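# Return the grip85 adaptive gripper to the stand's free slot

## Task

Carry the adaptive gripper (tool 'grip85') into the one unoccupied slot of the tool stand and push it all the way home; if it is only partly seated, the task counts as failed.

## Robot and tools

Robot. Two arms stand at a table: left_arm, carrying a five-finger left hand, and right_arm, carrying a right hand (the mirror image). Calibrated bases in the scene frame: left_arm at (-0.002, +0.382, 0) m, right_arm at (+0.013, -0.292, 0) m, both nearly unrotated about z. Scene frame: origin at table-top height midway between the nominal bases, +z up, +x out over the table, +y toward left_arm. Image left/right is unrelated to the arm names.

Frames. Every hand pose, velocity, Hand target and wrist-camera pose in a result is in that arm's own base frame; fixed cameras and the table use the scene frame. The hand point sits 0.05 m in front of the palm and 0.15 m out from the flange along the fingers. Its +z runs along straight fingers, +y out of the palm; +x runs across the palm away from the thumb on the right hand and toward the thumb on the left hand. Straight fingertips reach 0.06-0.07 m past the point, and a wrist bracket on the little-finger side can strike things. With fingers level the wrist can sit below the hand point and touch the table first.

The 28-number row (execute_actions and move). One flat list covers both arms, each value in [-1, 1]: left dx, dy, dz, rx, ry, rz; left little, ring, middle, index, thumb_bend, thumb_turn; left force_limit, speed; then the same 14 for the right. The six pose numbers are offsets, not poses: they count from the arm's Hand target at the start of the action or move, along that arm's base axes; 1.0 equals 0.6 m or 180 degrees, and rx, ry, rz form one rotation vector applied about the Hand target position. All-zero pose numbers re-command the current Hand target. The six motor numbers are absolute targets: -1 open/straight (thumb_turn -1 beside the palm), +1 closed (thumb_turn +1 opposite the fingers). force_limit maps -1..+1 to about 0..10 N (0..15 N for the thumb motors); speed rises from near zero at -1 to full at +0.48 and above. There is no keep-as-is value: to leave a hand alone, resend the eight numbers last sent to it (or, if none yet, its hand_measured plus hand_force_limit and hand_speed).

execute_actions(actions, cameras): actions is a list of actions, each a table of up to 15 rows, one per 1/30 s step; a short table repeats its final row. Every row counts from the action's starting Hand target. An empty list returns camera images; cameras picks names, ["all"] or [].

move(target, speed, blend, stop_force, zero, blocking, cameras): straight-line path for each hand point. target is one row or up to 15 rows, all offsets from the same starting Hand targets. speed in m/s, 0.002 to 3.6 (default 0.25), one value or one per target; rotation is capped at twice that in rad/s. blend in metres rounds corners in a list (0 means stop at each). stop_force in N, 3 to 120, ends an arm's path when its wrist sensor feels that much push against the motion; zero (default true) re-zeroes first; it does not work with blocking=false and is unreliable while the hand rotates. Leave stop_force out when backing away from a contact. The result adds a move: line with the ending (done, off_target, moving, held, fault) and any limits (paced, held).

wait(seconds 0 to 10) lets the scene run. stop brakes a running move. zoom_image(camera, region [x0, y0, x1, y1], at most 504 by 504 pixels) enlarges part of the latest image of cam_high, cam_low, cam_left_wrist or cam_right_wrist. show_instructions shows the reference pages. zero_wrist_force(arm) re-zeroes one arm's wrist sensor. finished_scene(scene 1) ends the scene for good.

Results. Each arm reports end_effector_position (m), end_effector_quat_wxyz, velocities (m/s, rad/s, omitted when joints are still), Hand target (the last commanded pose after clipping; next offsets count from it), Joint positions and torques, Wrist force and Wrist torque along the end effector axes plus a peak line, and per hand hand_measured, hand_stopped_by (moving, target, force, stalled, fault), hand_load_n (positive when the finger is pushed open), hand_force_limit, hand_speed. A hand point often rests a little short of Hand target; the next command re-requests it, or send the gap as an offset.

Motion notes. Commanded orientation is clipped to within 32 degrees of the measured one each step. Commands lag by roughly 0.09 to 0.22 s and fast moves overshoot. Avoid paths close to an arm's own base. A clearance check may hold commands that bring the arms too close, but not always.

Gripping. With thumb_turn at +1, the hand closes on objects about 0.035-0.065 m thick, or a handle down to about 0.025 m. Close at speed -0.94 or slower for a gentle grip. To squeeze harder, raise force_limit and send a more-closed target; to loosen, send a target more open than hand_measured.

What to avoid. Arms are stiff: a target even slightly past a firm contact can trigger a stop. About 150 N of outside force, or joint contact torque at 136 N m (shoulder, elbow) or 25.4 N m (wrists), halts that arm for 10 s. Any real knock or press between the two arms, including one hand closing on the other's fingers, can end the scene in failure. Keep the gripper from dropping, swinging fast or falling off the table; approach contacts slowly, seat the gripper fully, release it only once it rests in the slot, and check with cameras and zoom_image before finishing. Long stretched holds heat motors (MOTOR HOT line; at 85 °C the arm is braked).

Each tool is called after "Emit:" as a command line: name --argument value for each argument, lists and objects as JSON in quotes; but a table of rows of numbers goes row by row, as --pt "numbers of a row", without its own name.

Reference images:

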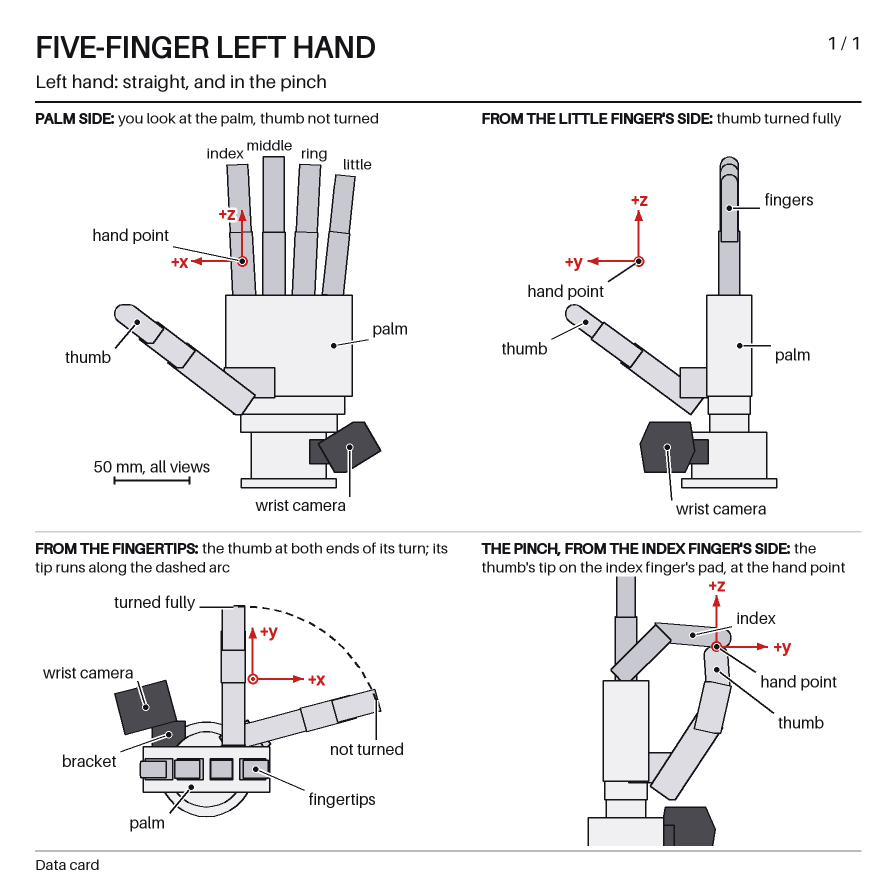

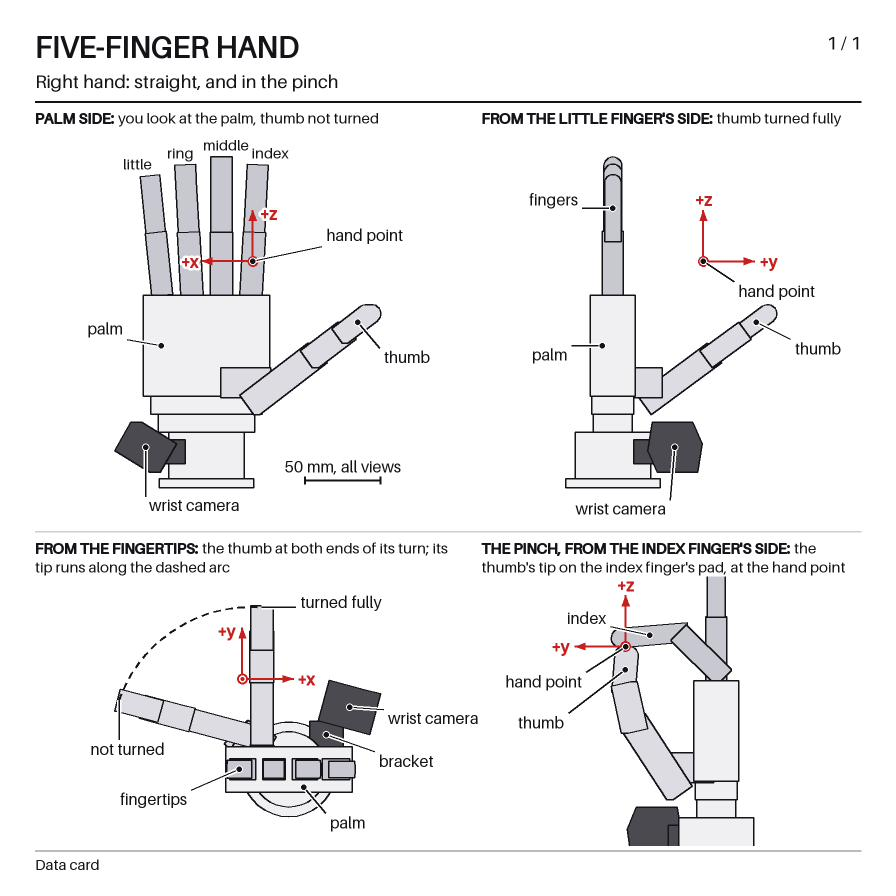

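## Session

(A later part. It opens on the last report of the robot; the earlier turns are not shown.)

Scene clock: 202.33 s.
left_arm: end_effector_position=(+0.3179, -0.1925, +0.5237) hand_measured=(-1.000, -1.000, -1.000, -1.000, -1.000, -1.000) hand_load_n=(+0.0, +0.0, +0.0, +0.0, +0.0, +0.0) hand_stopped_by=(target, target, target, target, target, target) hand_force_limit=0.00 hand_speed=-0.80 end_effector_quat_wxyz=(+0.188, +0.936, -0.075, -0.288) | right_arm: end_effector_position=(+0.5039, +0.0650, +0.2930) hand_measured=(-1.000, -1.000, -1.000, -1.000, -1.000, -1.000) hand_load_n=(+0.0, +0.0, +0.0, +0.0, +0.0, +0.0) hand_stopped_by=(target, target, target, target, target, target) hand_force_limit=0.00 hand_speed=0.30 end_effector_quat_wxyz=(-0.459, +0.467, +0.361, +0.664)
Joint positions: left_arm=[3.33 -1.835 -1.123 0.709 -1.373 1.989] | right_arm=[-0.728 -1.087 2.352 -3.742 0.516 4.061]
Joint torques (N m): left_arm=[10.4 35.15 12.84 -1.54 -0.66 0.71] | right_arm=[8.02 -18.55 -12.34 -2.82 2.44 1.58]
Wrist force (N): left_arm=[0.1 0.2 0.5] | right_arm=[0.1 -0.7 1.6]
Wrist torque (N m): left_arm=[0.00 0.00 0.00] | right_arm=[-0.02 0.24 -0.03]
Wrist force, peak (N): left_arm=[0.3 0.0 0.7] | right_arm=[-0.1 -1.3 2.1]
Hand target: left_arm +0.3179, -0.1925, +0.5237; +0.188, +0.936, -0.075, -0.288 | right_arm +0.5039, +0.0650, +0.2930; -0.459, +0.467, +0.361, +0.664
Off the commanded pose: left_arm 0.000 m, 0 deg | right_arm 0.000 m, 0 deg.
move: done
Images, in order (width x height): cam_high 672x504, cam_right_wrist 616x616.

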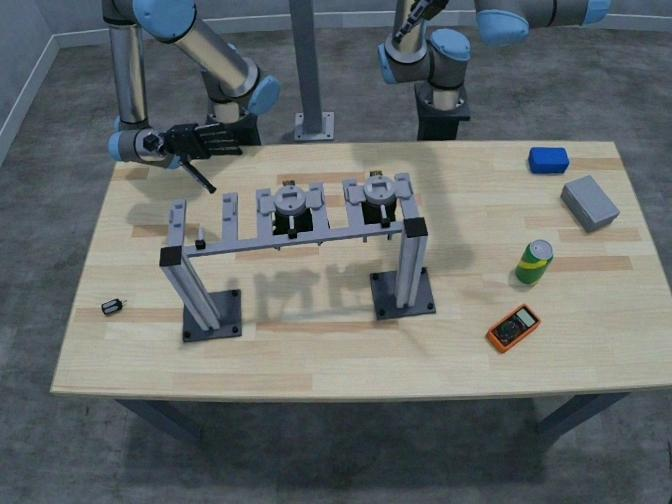

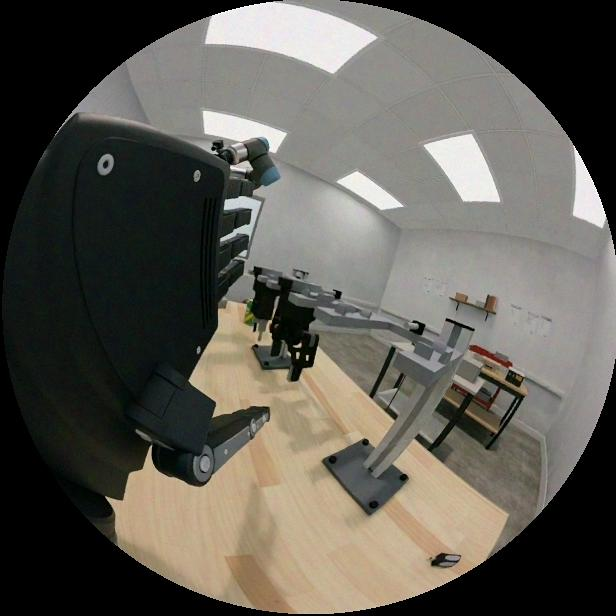

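Emit:
move --target '[0,0,0,0,0,0,-1,-1,-1,-1,-1,-1,0,-0.8,-0.123,0.319,-0.12,0.1285,-0.02,-0.3023,-1,-1,-1,-1,-1,-1,0,0.3]' --speed 0.4 --cameras '["cam_right_wrist"]'

Emit:
zoom_image --camera "cam_right_wrist" --region '[240, 220, 420, 400]'

Scene clock: 264.30 s.
left_arm: end_effector_position=(+0.3179, -0.1925, +0.5237) hand_measured=(-1.000, -1.000, -1.000, -1.000, -1.000, -1.000) hand_load_n=(+0.0, +0.0, +0.0, +0.0, +0.0, +0.5) hand_stopped_by=(target, target, target, target, target, target) hand_force_limit=0.00 hand_speed=-0.80 end_effector_quat_wxyz=(+0.188, +0.936, -0.075, -0.288) | right_arm: end_effector_position=(+0.4301, +0.2564, +0.2209) hand_measured=(-1.000, -1.000, -1.000, -1.000, -1.000, -1.000) hand_load_n=(+0.0, +0.0, +0.0, +0.0, +0.0, +0.0) hand_stopped_by=(target, target, target, target, target, target) hand_force_limit=0.00 hand_speed=0.30 end_effector_quat_wxyz=(-0.177, +0.461, -0.013, +0.870)
Joint positions: left_arm=[3.33 -1.835 -1.123 0.709 -1.373 1.989] | right_arm=[0.527 -1.264 2.537 -1.917 1.858 1.589]
Joint torques (N m): left_arm=[8.65 34.86 12.63 -1.69 0.14 0.15] | right_arm=[6.9 -28.68 -15.21 -0.36 1.41 -1.32]
Wrist force (N): left_arm=[0.3 0.1 0.3] | right_arm=[-0.4 0.0 1.6]
Wrist torque (N m): left_arm=[0.00 -0.03 0.01] | right_arm=[0.17 0.37 0.18]
Wrist force, peak (N): left_arm=[0.3 0.0 0.9] | right_arm=[0.2 -0.9 2.3]
Hand target: left_arm +0.3179, -0.1925, +0.5237; +0.188, +0.936, -0.075, -0.288 | right_arm +0.4301, +0.2564, +0.2210; -0.177, +0.461, -0.013, +0.870
Off the commanded pose: left_arm 0.000 m, 0 deg | right_arm 0.000 m, 0 deg.
move: done
Images, in order (width x height): cam_right_wrist 616x616.

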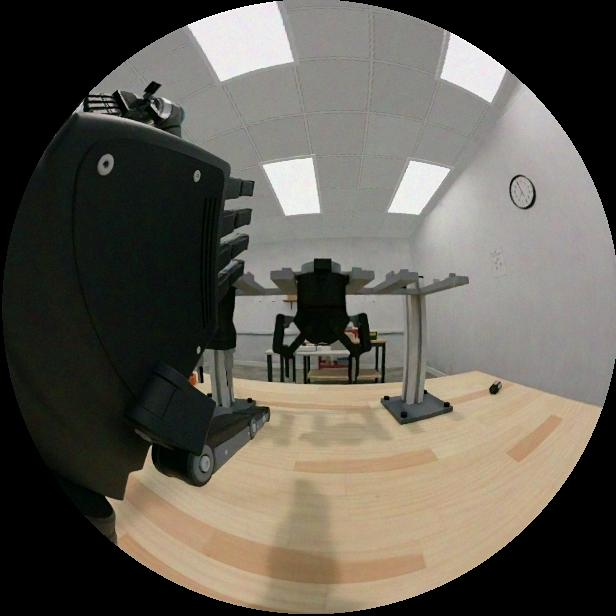

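Scaled by 2.800 from the camera's 616x616 image, which has a finer 880x880 frame.

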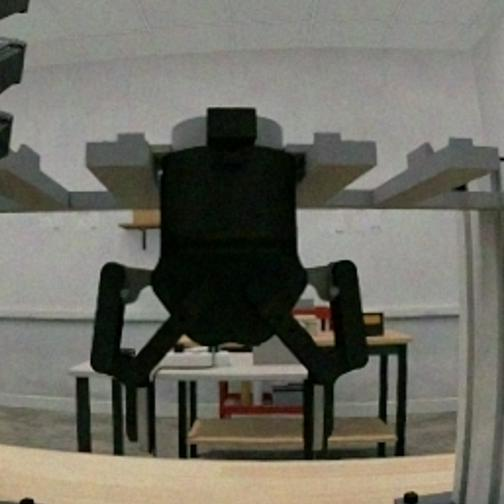

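Emit:
move --target '[0,0,0,0,0,0,-1,-1,-1,-1,-1,-1,0,-0.8,0.097,-0.165,0,0,0,0.322,-1,-1,-1,-1,-1,-1,0,0.3]' --speed 0.4 --cameras '["cam_right_wrist"]'

Emit:
zoom_image --camera "cam_right_wrist" --region '[240, 220, 400, 380]'

Scene clock: 299.63 s.
left_arm: end_effector_position=(+0.3179, -0.1925, +0.5237) hand_measured=(-1.000, -1.000, -1.000, -1.000, -1.000, -1.000) hand_load_n=(+0.0, +0.0, +0.0, +0.0, +0.0, +0.0) hand_stopped_by=(target, target, target, target, target, target) hand_force_limit=0.00 hand_speed=-0.80 end_effector_quat_wxyz=(+0.188, +0.936, -0.075, -0.288) | right_arm: end_effector_position=(+0.4883, +0.1575, +0.2210) hand_measured=(-1.000, -1.000, -1.000, -1.000, -1.000, -1.000) hand_load_n=(+0.0, +0.0, +0.0, +0.0, +0.0, +0.0) hand_stopped_by=(target, target, target, target, target, target) hand_force_limit=0.00 hand_speed=0.30 end_effector_quat_wxyz=(+0.576, -0.409, -0.212, -0.675)
Joint positions: left_arm=[3.33 -1.835 -1.123 0.709 -1.373 1.989] | right_arm=[-0.485 -0.876 2.552 -3.387 0.62 3.541]
Joint torques (N m): left_arm=[9.39 34.48 12.65 -1.47 0.48 -0.32] | right_arm=[-11.43 -19.36 -6.87 -4.16 2.81 1.48]
Wrist force (N): left_arm=[0.1 0.3 0.5] | right_arm=[0.2 -0.5 1.9]
Wrist torque (N m): left_arm=[0.01 0.00 -0.01] | right_arm=[0.07 0.23 0.04]
Wrist force, peak (N): left_arm=[0.5 0.2 0.9] | right_arm=[-1.0 -0.1 2.4]
Hand target: left_arm +0.3179, -0.1925, +0.5237; +0.188, +0.936, -0.075, -0.288 | right_arm +0.4883, +0.1574, +0.2210; +0.576, -0.409, -0.212, -0.675
Off the commanded pose: left_arm 0.000 m, 0 deg | right_arm 0.000 m, 0 deg.
move: done
Images, in order (width x height): cam_right_wrist 616x616.

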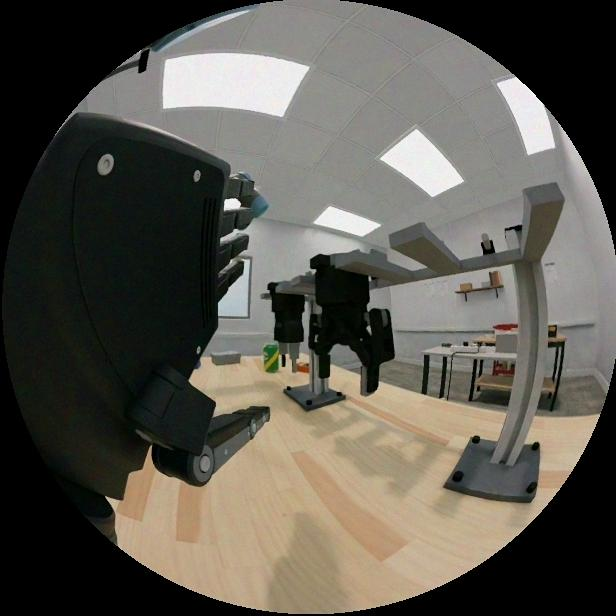

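Scaled by 3.150 from the camera's 616x616 image, which has a finer 880x880 frame.

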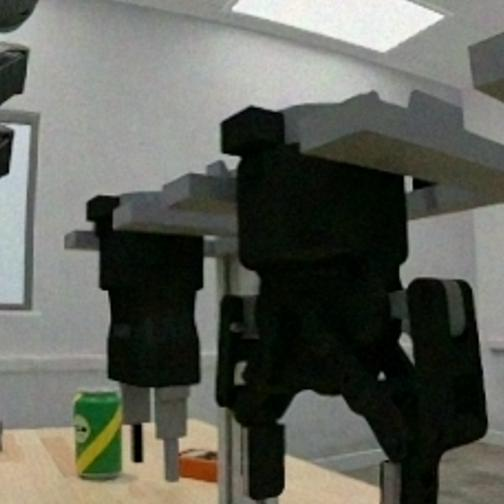

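Emit:
zoom_image --camera "cam_right_wrist" --region '[300, 240, 410, 350]'

Scaled by 4.582 from the camera's 616x616 image, which has a finer 880x880 frame.

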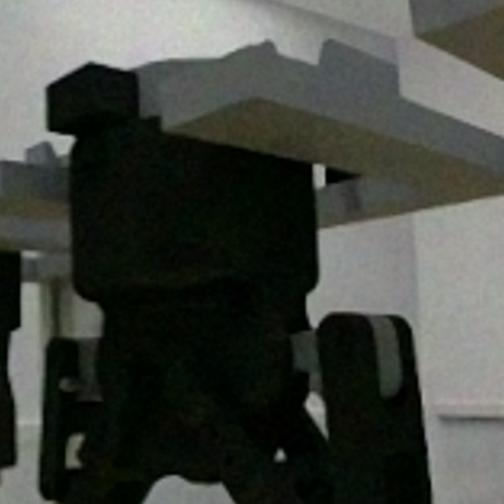

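Emit:
execute_actions --actions '[]' --cameras '["all"]'

Scene clock: 396.57 s.
left_arm: end_effector_position=(+0.3179, -0.1925, +0.5237) hand_measured=(-1.000, -1.000, -1.000, -1.000, -1.000, -1.000) hand_load_n=(+0.0, +0.0, +0.0, +0.0, +0.0, +0.0) hand_stopped_by=(target, target, target, target, target, target) hand_force_limit=0.00 hand_speed=-0.80 end_effector_quat_wxyz=(+0.188, +0.936, -0.075, -0.288) | right_arm: end_effector_position=(+0.4883, +0.1574, +0.2210) hand_measured=(-1.000, -1.000, -1.000, -1.000, -1.000, -1.000) hand_load_n=(+0.0, +0.0, +0.0, +0.0, +0.0, +0.0) hand_stopped_by=(target, target, target, target, target, target) hand_force_limit=0.00 hand_speed=0.30 end_effector_quat_wxyz=(+0.576, -0.409, -0.212, -0.675)
Joint positions: left_arm=[3.33 -1.835 -1.123 0.709 -1.373 1.989] | right_arm=[-0.485 -0.876 2.552 -3.387 0.62 3.541]
Joint velocities: within noise
Joint torques (N m): left_arm=[7.83 34.4 12.37 -1.6 1.09 -0.89] | right_arm=[-10.91 -21.3 -4.03 -3.55 2.39 0.53]
Wrist force (N): left_arm=[0.4 -0.2 0.7] | right_arm=[0.2 -0.6 2.1]
Wrist torque (N m): left_arm=[-0.07 -0.02 0.03] | right_arm=[0.04 0.22 0.04]
Wrist force, peak (N): left_arm=[0.2 0.0 1.0] | right_arm=[0.0 -0.3 2.6]
Hand target: left_arm +0.3179, -0.1925, +0.5237; +0.188, +0.936, -0.075, -0.288 | right_arm +0.4883, +0.1574, +0.2210; +0.576, -0.409, -0.212, -0.675
Off the commanded pose: left_arm 0.000 m, 0 deg | right_arm 0.000 m, 0 deg.

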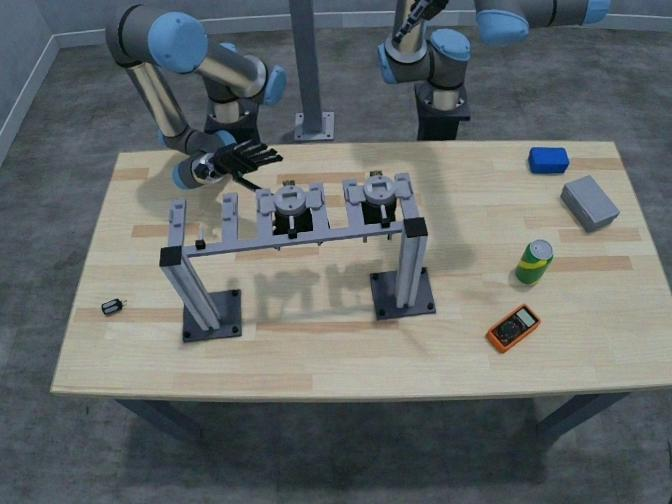

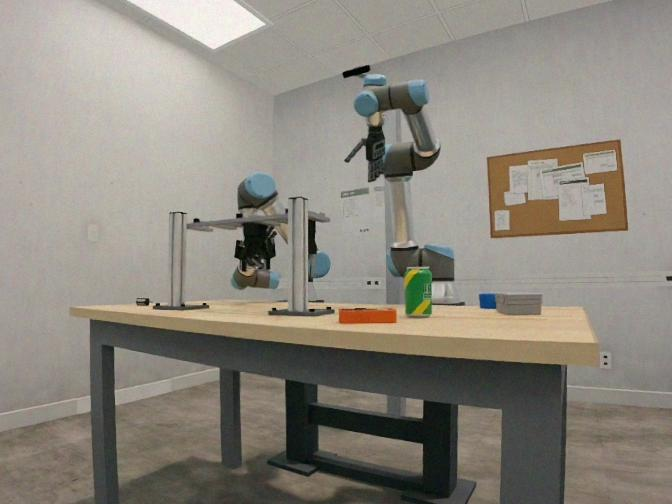

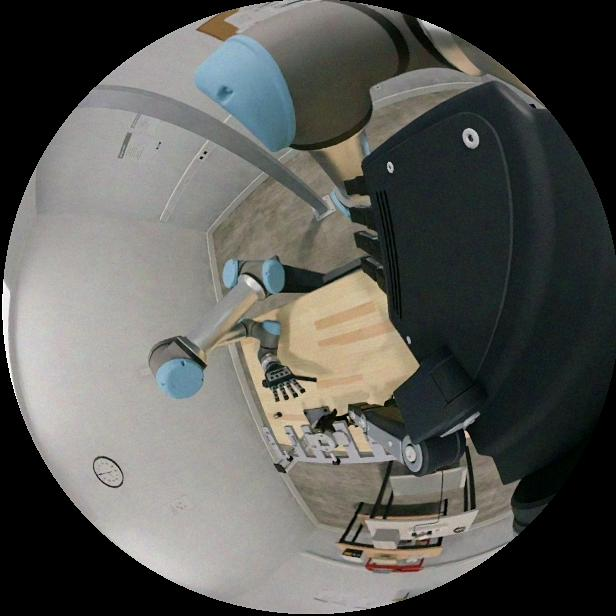

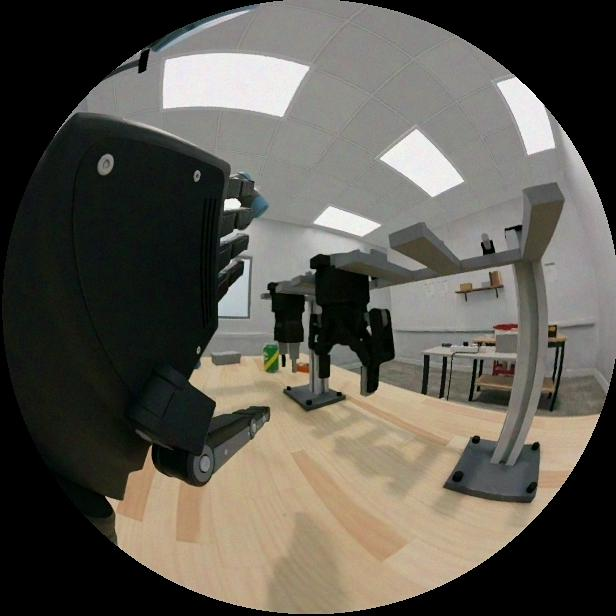

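Emit:
zoom_image --camera "cam_high" --region '[240, 160, 360, 260]'

Emit:
zoom_image --camera "cam_right_wrist" --region '[260, 230, 420, 410]'

Scaled by 4.200 from the camera's 672x504 image, which has a finer 960x720 frame.

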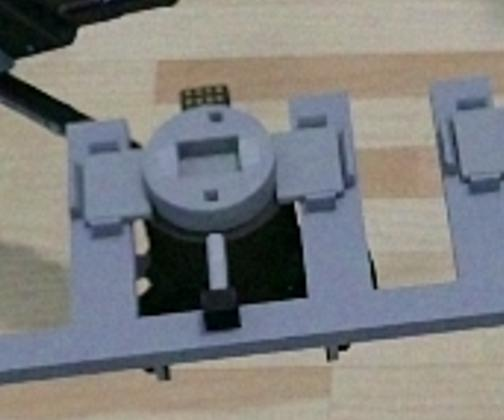

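Scaled by 2.800 from the camera's 616x616 image, which has a finer 880x880 frame.

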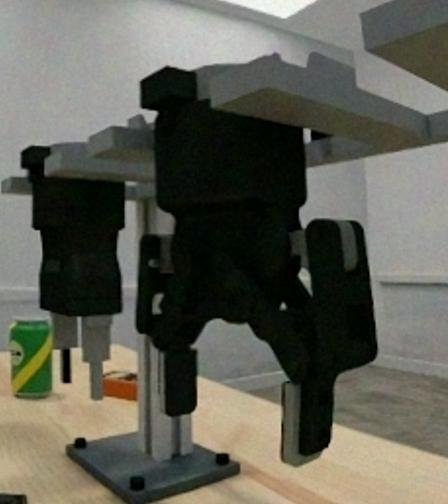

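Emit:
move --target '[0,0,0,0,0,0,-1,-1,-1,-1,-1,-1,0,-0.8,-0.05,-0.05,0.35,0,0,0,-1,-1,-1,-1,-1,-1,0,0.3]' --speed 0.25 --cameras '["cam_high"]'

Scene clock: 506.77 s.
left_arm: end_effector_position=(+0.3179, -0.1925, +0.5237) hand_measured=(-1.000, -1.000, -1.000, -1.000, -1.000, -1.000) hand_load_n=(+0.0, +0.0, +0.0, +0.0, +0.0, +0.0) hand_stopped_by=(target, target, target, target, target, target) hand_force_limit=0.00 hand_speed=-0.80 end_effector_quat_wxyz=(+0.188, +0.936, -0.075, -0.288) | right_arm: end_effector_position=(+0.4583, +0.1274, +0.4309) hand_measured=(-1.000, -1.000, -1.000, -1.000, -1.000, -1.000) hand_load_n=(+0.0, +0.0, +0.0, +0.0, +0.0, +0.0) hand_stopped_by=(target, target, target, target, target, target) hand_force_limit=0.00 hand_speed=0.30 end_effector_quat_wxyz=(+0.576, -0.409, -0.212, -0.675)
Joint positions: left_arm=[3.33 -1.835 -1.123 0.709 -1.373 1.989] | right_arm=[-0.616 -1.698 2.538 -2.725 0.649 3.757]
Joint torques (N m): left_arm=[7.63 33.11 14.29 -1.5 1.35 -1.06] | right_arm=[-11.2 -18.15 -21.73 0.29 -0.11 -1.31]
Wrist force (N): left_arm=[0.2 0.2 0.8] | right_arm=[-0.5 -0.5 2.1]
Wrist torque (N m): left_arm=[-0.02 0.01 0.00] | right_arm=[0.07 0.32 0.15]
Wrist force, peak (N): left_arm=[0.2 0.5 1.0] | right_arm=[0.2 -1.1 2.7]
Hand target: left_arm +0.3179, -0.1925, +0.5237; +0.188, +0.936, -0.075, -0.288 | right_arm +0.4583, +0.1274, +0.4310; +0.576, -0.409, -0.212, -0.675
Off the commanded pose: left_arm 0.000 m, 0 deg | right_arm 0.000 m, 0 deg.
move: done
Images, in order (width x height): cam_high 672x504.

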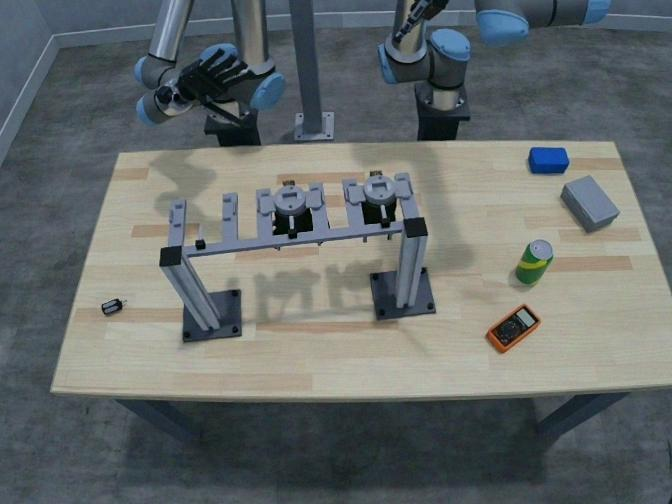

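Emit:
move --pt "0 0 0 0 0 0 -1 -1 -1 -1 -1 -1 0 -0.8 0.0667 -0.003 0.1602 -0.1078 0.0763 -0.0429 -1 -1 -1 -1 -1 -1 0 0.3" --pt "0 0 0 0 0 0 -1 -1 -1 -1 -1 -1 0 -0.8 0.0865 -0.0715 0.0722 -0.2157 0.1527 -0.0858 -1 -1 -1 -1 -1 -1 0 0.3" --pt "0 0 0 0 0 0 -1 -1 -1 -1 -1 -1 0 -0.8 0.0582 -0.1867 -0.0108 -0.3191 0.2259 -0.127 -1 -1 -1 -1 -1 -1 0 0.3" --speed 0.25 --blend '[0.02,0.02,0]' --cameras '["cam_high","cam_right_wrist"]'

Scene clock: 519.67 s.
left_arm: end_effector_position=(+0.3179, -0.1925, +0.5237) hand_measured=(-1.000, -1.000, -1.000, -1.000, -1.000, -1.000) hand_load_n=(+0.0, +0.0, +0.0, +0.0, +0.0, +0.0) hand_stopped_by=(target, target, target, target, target, target) hand_force_limit=0.00 hand_speed=-0.80 end_effector_quat_wxyz=(+0.188, +0.936, -0.075, -0.288) | right_arm: end_effector_position=(+0.4932, +0.0154, +0.4245) hand_measured=(-1.000, -1.000, -1.000, -1.000, -1.000, -1.000) hand_load_n=(+0.0, +0.0, +0.0, +0.0, +0.0, +0.0) hand_stopped_by=(target, target, target, target, target, target) hand_force_limit=0.00 hand_speed=0.30 end_effector_quat_wxyz=(-0.214, +0.859, +0.218, +0.412)
Joint positions: left_arm=[3.33 -1.835 -1.123 0.709 -1.373 1.989] | right_arm=[-0.617 -2.018 1.95 -1.817 -0.642 3.756]
Joint torques (N m): left_arm=[7.76 33.4 13.24 -1.42 1.26 -1.11] | right_arm=[7.38 2.82 -28.49 -4.5 -0.08 1.42]
Wrist force (N): left_arm=[0.1 -0.1 0.9] | right_arm=[-0.5 -0.5 0.4]
Wrist torque (N m): left_arm=[-0.06 0.01 0.00] | right_arm=[0.08 0.10 0.02]
Wrist force, peak (N): left_arm=[0.3 0.0 1.0] | right_arm=[-0.1 -0.8 2.4]
Hand target: left_arm +0.3179, -0.1925, +0.5237; +0.188, +0.936, -0.075, -0.288 | right_arm +0.4932, +0.0154, +0.4245; -0.214, +0.859, +0.218, +0.412
Off the commanded pose: left_arm 0.000 m, 0 deg | right_arm 0.000 m, 0 deg.
move: done
Images, in order (width x height): cam_high 672x504, cam_right_wrist 616x616.

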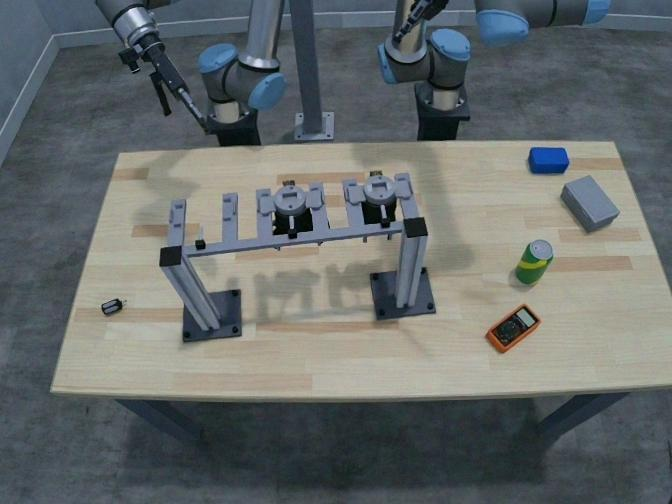

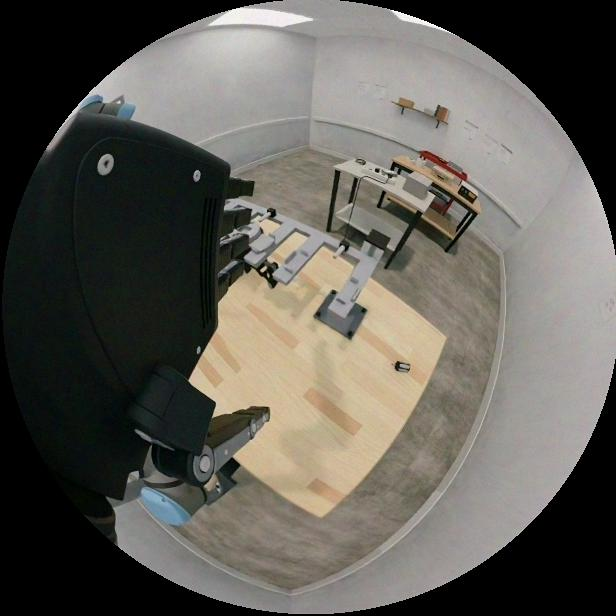

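Emit:
move --target '[0,0,0,0,0,0,-1,-1,-1,-1,-1,-1,0,-0.8,0.1147,0.4193,0.0425,0.1172,0.3184,0.0288,-1,-1,-1,-1,-1,1,0,0.3]' --speed 0.2 --cameras '["cam_high","cam_right_wrist"]'

Scene clock: 529.10 s.
left_arm: end_effector_position=(+0.3179, -0.1925, +0.5237) hand_measured=(-1.000, -1.000, -1.000, -1.000, -1.000, -1.000) hand_load_n=(+0.0, +0.5, +0.0, +0.0, +0.0, +0.0) hand_stopped_by=(target, target, target, target, target, target) hand_force_limit=0.00 hand_speed=-0.80 end_effector_quat_wxyz=(+0.188, +0.936, -0.075, -0.288) | right_arm: end_effector_position=(+0.5620, +0.2670, +0.4500) hand_measured=(-1.000, -1.000, -1.000, -1.000, -1.000, +1.000) hand_load_n=(+0.0, +0.0, +0.0, +0.5, +0.0, +0.0) hand_stopped_by=(target, target, target, target, target, target) hand_force_limit=0.00 hand_speed=0.30 end_effector_quat_wxyz=(-0.456, +0.888, +0.051, -0.026)
Joint positions: left_arm=[3.33 -1.835 -1.123 0.709 -1.373 1.989] | right_arm=[-0.049 -1.262 1.006 -1.092 -0.64 4.437]
Joint torques (N m): left_arm=[6.34 33.21 13.12 -1.66 1.2 -1.26] | right_arm=[8.12 -25.93 -27.54 0.2 2.8 -1.41]
Wrist force (N): left_arm=[0.2 0.0 0.7] | right_arm=[-0.1 -0.4 0.9]
Wrist torque (N m): left_arm=[-0.04 -0.01 0.01] | right_arm=[0.12 -0.15 0.34]
Wrist force, peak (N): left_arm=[0.0 0.0 1.1] | right_arm=[-0.2 -0.5 1.8]
Hand target: left_arm +0.3179, -0.1925, +0.5237; +0.188, +0.936, -0.075, -0.288 | right_arm +0.5620, +0.2670, +0.4500; -0.456, +0.888, +0.051, -0.026
Off the commanded pose: left_arm 0.000 m, 0 deg | right_arm 0.000 m, 0 deg.
move: done
Images, in order (width x height): cam_high 672x504, cam_right_wrist 616x616.

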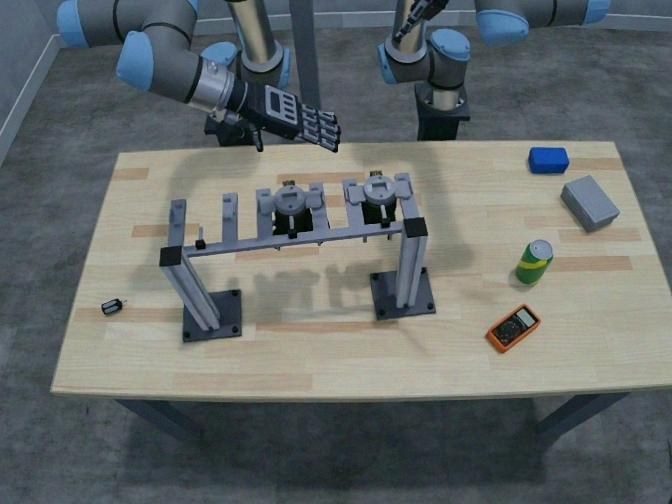

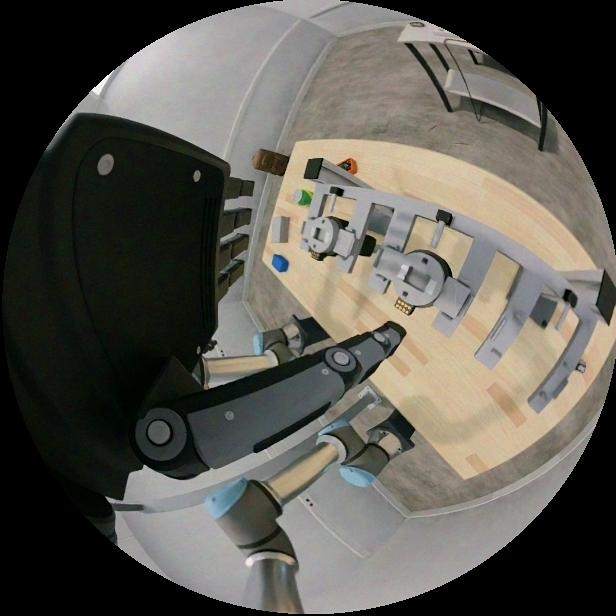

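Emit:
zoom_image --camera "cam_right_wrist" --region '[350, 190, 510, 350]'

Emit:
zoom_image --camera "cam_right_wrist" --region '[210, 160, 490, 440]'

Scaled by 3.150 from the camera's 616x616 image, which has a finer 880x880 frame.

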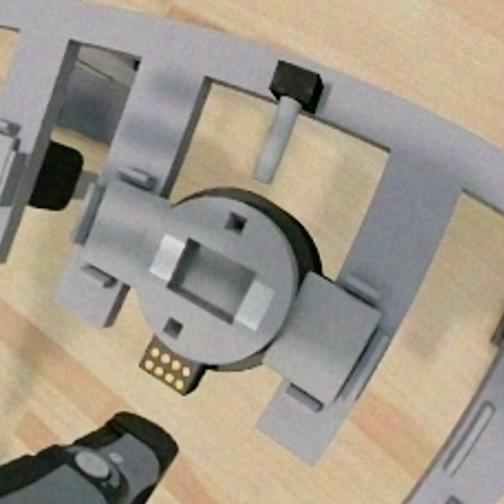

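Scaled by 1.800 from the camera's 616x616 image, which has a finer 880x880 frame.

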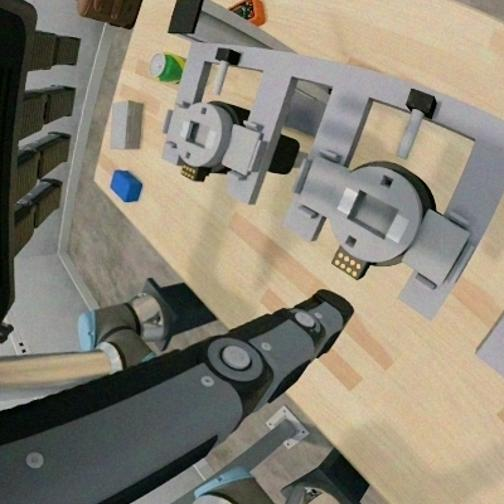

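Emit:
move --target '[0,0,0,0,0,0,-1,-1,-1,-1,-1,-1,0,-0.8,0,0,0,0,0,0,-1,-1,-0.3,-0.3,-1,1,0,0.3]' --cameras '["cam_right_wrist"]'

Emit:
zoom_image --camera "cam_right_wrist" --region '[210, 180, 490, 460]'

Scene clock: 537.77 s.
left_arm: end_effector_position=(+0.3179, -0.1925, +0.5237) hand_measured=(-1.000, -1.000, -1.000, -1.000, -1.000, -1.000) hand_load_n=(+0.0, +0.0, +0.0, +0.0, +0.0, +0.0) hand_stopped_by=(target, target, target, target, target, target) hand_force_limit=0.00 hand_speed=-0.80 end_effector_quat_wxyz=(+0.188, +0.936, -0.075, -0.288) | right_arm: end_effector_position=(+0.5620, +0.2670, +0.4500) hand_measured=(-1.000, -1.000, -0.300, -0.300, -1.000, +1.000) hand_load_n=(+0.0, -0.5, +0.5, +0.0, +0.0, +0.0) hand_stopped_by=(target, target, target, target, target, target) hand_force_limit=0.00 hand_speed=0.30 end_effector_quat_wxyz=(-0.456, +0.888, +0.051, -0.026)
Joint positions: left_arm=[3.33 -1.835 -1.123 0.709 -1.373 1.989] | right_arm=[-0.049 -1.262 1.006 -1.092 -0.64 4.437]
Joint torques (N m): left_arm=[6.68 32.75 13.2 -1.65 1.12 -1.03] | right_arm=[7.19 -26.78 -25.76 -0.09 1.91 -1.31]
Wrist force (N): left_arm=[0.1 0.0 0.9] | right_arm=[-0.3 -0.1 0.8]
Wrist torque (N m): left_arm=[-0.04 0.02 0.00] | right_arm=[0.18 -0.11 0.34]
Wrist force, peak (N): left_arm=[0.0 0.2 1.1] | right_arm=[-0.3 -0.2 1.6]
Hand target: left_arm +0.3179, -0.1925, +0.5237; +0.188, +0.936, -0.075, -0.288 | right_arm +0.5620, +0.2670, +0.4500; -0.456, +0.888, +0.051, -0.026
Off the commanded pose: left_arm 0.000 m, 0 deg | right_arm 0.000 m, 0 deg.
move: done
Images, in order (width x height): cam_right_wrist 616x616.

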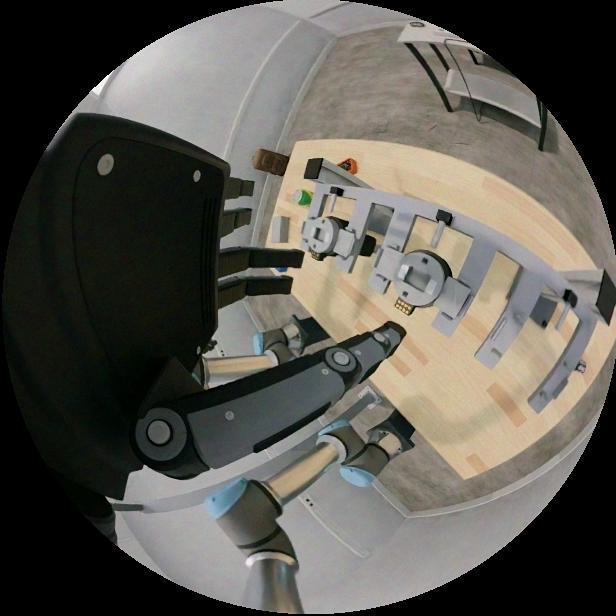

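Scaled by 1.800 from the camera's 616x616 image, which has a finer 880x880 frame.

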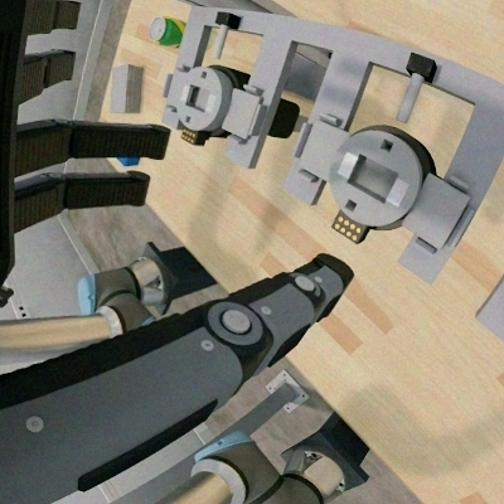

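Emit:
move --target '[0,0,0,0,0,0,-1,-1,-1,-1,-1,-1,0,-0.8,0,0,-0.15,0,0,0,-1,-1,-1,-1,-1,1,0,0.3]' --speed 0.1 --cameras '["cam_right_wrist"]'

Emit:
zoom_image --camera "cam_right_wrist" --region '[220, 180, 500, 460]'

Scene clock: 557.50 s.
left_arm: end_effector_position=(+0.3179, -0.1925, +0.5237) hand_measured=(-1.000, -1.000, -1.000, -1.000, -1.000, -1.000) hand_load_n=(+0.0, +0.0, +0.0, +0.0, +0.0, +0.0) hand_stopped_by=(target, target, target, target, target, target) hand_force_limit=0.00 hand_speed=-0.80 end_effector_quat_wxyz=(+0.188, +0.936, -0.075, -0.288) | right_arm: end_effector_position=(+0.5620, +0.2671, +0.3600) hand_measured=(-1.000, -1.000, -1.000, -1.000, -1.000, +1.000) hand_load_n=(+0.0, +0.0, +0.0, +0.0, +0.0, +0.0) hand_stopped_by=(target, target, target, target, target, target) hand_force_limit=0.00 hand_speed=0.30 end_effector_quat_wxyz=(-0.456, +0.888, +0.051, -0.026)
Joint positions: left_arm=[3.33 -1.835 -1.123 0.709 -1.373 1.989] | right_arm=[-0.049 -1.293 1.279 -1.334 -0.64 4.437]
Joint torques (N m): left_arm=[7.88 33.27 14.22 -1.33 1.26 -1.1] | right_arm=[-7.75 -41.15 -11.65 -4.25 2.74 1.44]
Wrist force (N): left_arm=[0.2 0.3 0.9] | right_arm=[-0.4 -0.3 1.5]
Wrist torque (N m): left_arm=[0.00 0.01 -0.01] | right_arm=[0.09 -0.14 0.16]
Wrist force, peak (N): left_arm=[0.2 0.0 1.1] | right_arm=[-0.5 0.6 1.8]
Hand target: left_arm +0.3179, -0.1925, +0.5237; +0.188, +0.936, -0.075, -0.288 | right_arm +0.5620, +0.2670, +0.3600; -0.456, +0.888, +0.051, -0.026
Off the commanded pose: left_arm 0.000 m, 0 deg | right_arm 0.000 m, 0 deg.
move: done
Images, in order (width x height): cam_right_wrist 616x616.

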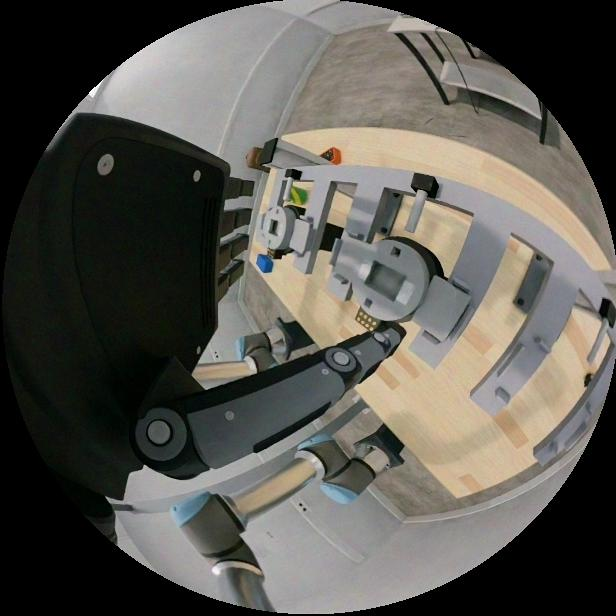

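Scaled by 1.800 from the camera's 616x616 image, which has a finer 880x880 frame.

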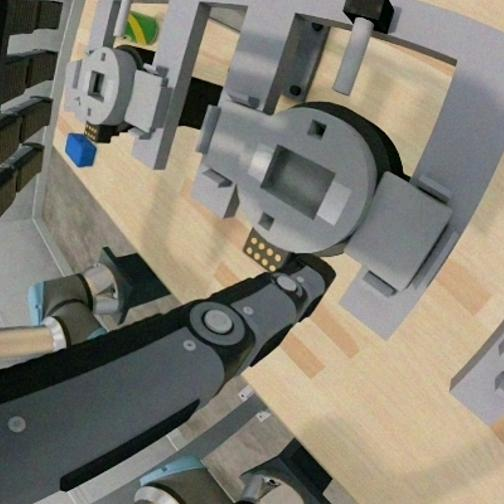

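Emit:
move --target '[0,0,0,0,0,0,-1,-1,-1,-1,-1,-1,0,-0.8,0.0227,-0.0075,-0.05,0,0,0,-1,-1,-1,-1,-1,1,0,0.3]' --speed 0.08 --cameras '["cam_right_wrist","cam_high"]'

Emit:
zoom_image --camera "cam_right_wrist" --region '[220, 180, 500, 460]'

Emit:
zoom_image --camera "cam_high" --region '[220, 100, 380, 260]'

Scene clock: 575.80 s.
left_arm: end_effector_position=(+0.3179, -0.1925, +0.5237) hand_measured=(-1.000, -1.000, -1.000, -1.000, -1.000, -1.000) hand_load_n=(+0.0, +0.0, +0.0, +0.0, +0.0, +0.0) hand_stopped_by=(target, target, target, target, target, target) hand_force_limit=0.00 hand_speed=-0.80 end_effector_quat_wxyz=(+0.188, +0.936, -0.075, -0.288) | right_arm: end_effector_position=(+0.5756, +0.2625, +0.3301) hand_measured=(-1.000, -1.000, -1.000, -1.000, -1.000, +1.000) hand_load_n=(+0.0, +0.0, -0.5, +0.0, +0.0, +0.0) hand_stopped_by=(target, target, target, target, target, target) hand_force_limit=0.00 hand_speed=0.30 end_effector_quat_wxyz=(-0.456, +0.888, +0.051, -0.026)
Joint positions: left_arm=[3.33 -1.835 -1.123 0.709 -1.373 1.989] | right_arm=[-0.055 -1.26 1.31 -1.39 -0.642 4.427]
Joint torques (N m): left_arm=[7.28 31.89 13.05 -1.51 1.02 -0.85] | right_arm=[-11.28 -26.2 -11.78 -3.9 -0.08 -1.34]
Wrist force (N): left_arm=[0.1 0.3 0.7] | right_arm=[-0.4 -0.2 1.8]
Wrist torque (N m): left_arm=[0.01 0.01 -0.01] | right_arm=[0.12 -0.13 0.32]
Wrist force, peak (N): left_arm=[0.1 0.4 1.1] | right_arm=[-0.6 -0.3 1.9]
Hand target: left_arm +0.3179, -0.1925, +0.5237; +0.188, +0.936, -0.075, -0.288 | right_arm +0.5756, +0.2625, +0.3300; -0.456, +0.888, +0.051, -0.026
Off the commanded pose: left_arm 0.000 m, 0 deg | right_arm 0.000 m, 0 deg.
move: done
Images, in order (width x height): cam_high 672x504, cam_right_wrist 616x616.

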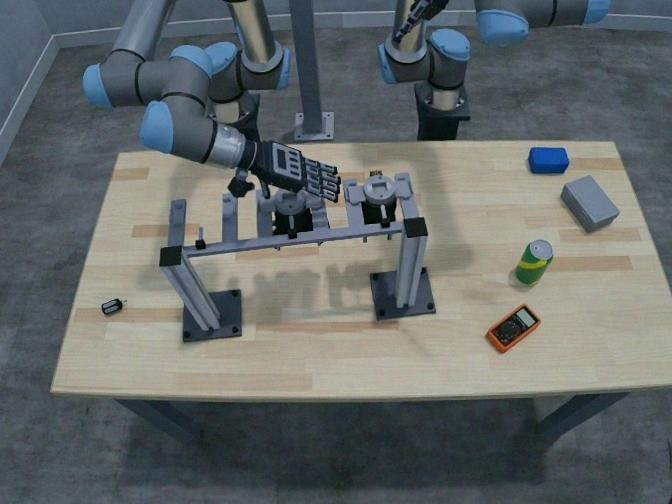

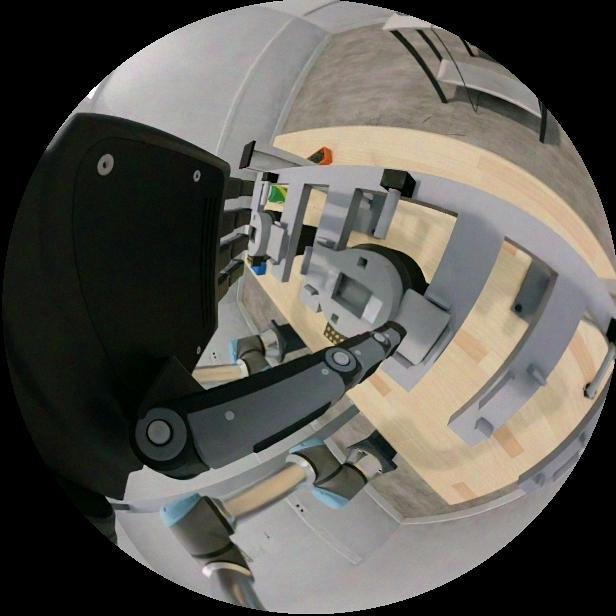

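Scaled by 1.800 from the camera's 616x616 image, which has a finer 880x880 frame.

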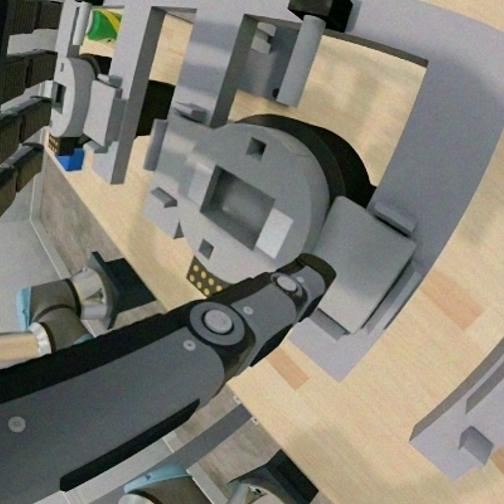

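Scaled by 3.150 from the camera's 672x504 image, which has a finer 960x720 frame.

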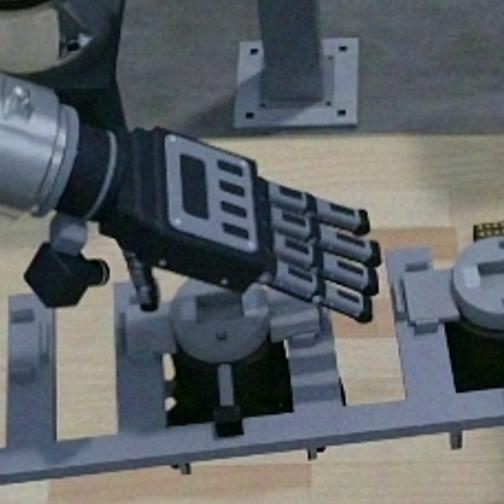

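Emit:
move --target '[0,0,0,0,0,0,-1,-1,-1,-1,-1,-1,0,-0.8,0,0,-0.0333,0,0,0,-1,-1,-1,-1,-1,1,0,0.3]' --speed 0.05 --stop_force 5 --cameras '["cam_right_wrist","cam_high"]'

Emit:
zoom_image --camera "cam_right_wrist" --region '[260, 200, 460, 400]'

Emit:
zoom_image --camera "cam_high" --region '[240, 150, 340, 250]'

Scene clock: 591.50 s.
left_arm: end_effector_position=(+0.3179, -0.1925, +0.5237) hand_measured=(-1.000, -1.000, -1.000, -1.000, -1.000, -1.000) hand_load_n=(+0.0, +0.0, +0.0, +0.0, +0.0, +0.0) hand_stopped_by=(target, target, target, target, target, target) hand_force_limit=0.00 hand_speed=-0.80 end_effector_quat_wxyz=(+0.188, +0.936, -0.075, -0.288) | right_arm: end_effector_position=(+0.5756, +0.2625, +0.3100) hand_measured=(-1.000, -1.000, -1.000, -1.000, -1.000, +1.000) hand_load_n=(+0.0, +0.0, -0.5, +0.0, +0.0, +0.0) hand_stopped_by=(target, target, target, target, target, target) hand_force_limit=0.00 hand_speed=0.30 end_effector_quat_wxyz=(-0.456, +0.888, +0.051, -0.026)
Joint positions: left_arm=[3.33 -1.835 -1.123 0.709 -1.373 1.989] | right_arm=[-0.055 -1.256 1.356 -1.44 -0.642 4.427]
Joint torques (N m): left_arm=[7.3 32.24 13.33 -1.52 1.24 -1.01] | right_arm=[-10.32 -27.32 -11.1 -4.1 2.2 1.46]
Wrist force (N): left_arm=[0.3 0.1 0.7] | right_arm=[-0.2 0.2 1.6]
Wrist torque (N m): left_arm=[-0.02 -0.01 0.01] | right_arm=[0.15 -0.13 0.29]
Wrist force, peak (N): left_arm=[0.3 0.3 1.1] | right_arm=[-0.6 -0.5 1.9]
Hand target: left_arm +0.3179, -0.1925, +0.5237; +0.188, +0.936, -0.075, -0.288 | right_arm +0.5756, +0.2625, +0.3100; -0.456, +0.888, +0.051, -0.026
Off the commanded pose: left_arm 0.000 m, 0 deg | right_arm 0.000 m, 0 deg.
move: done
Images, in order (width x height): cam_high 672x504, cam_right_wrist 616x616.

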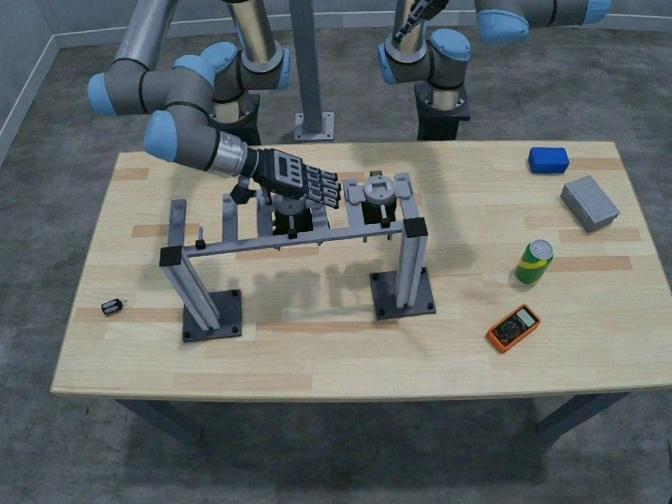

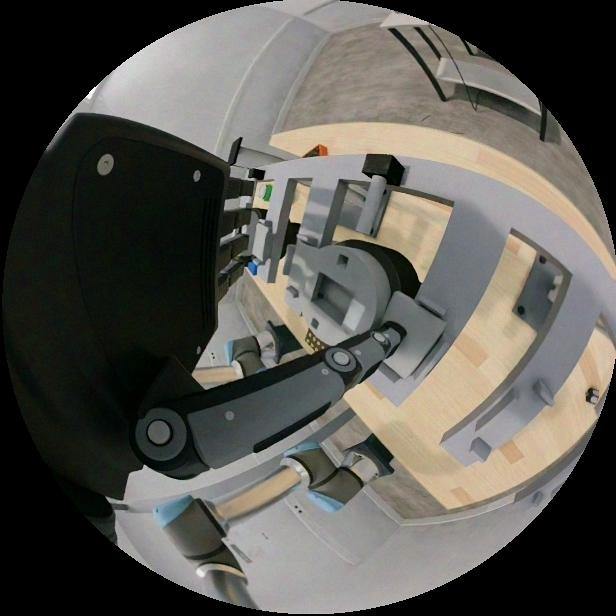

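Scaled by 2.520 from the camera's 616x616 image, which has a finer 880x880 frame.

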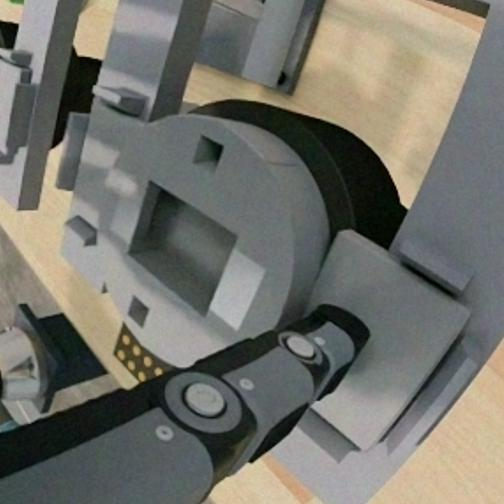

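Scaled by 5.040 from the camera's 672x504 image, which has a finer 960x720 frame.

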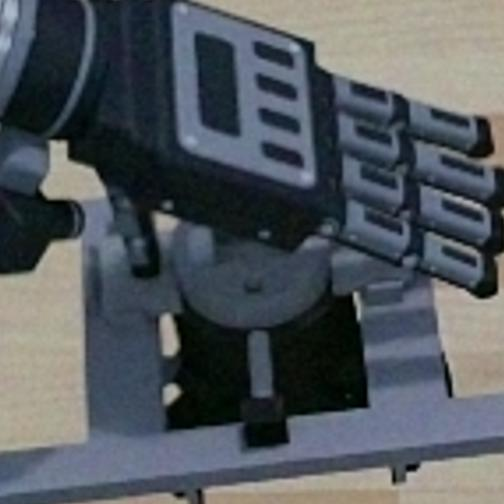

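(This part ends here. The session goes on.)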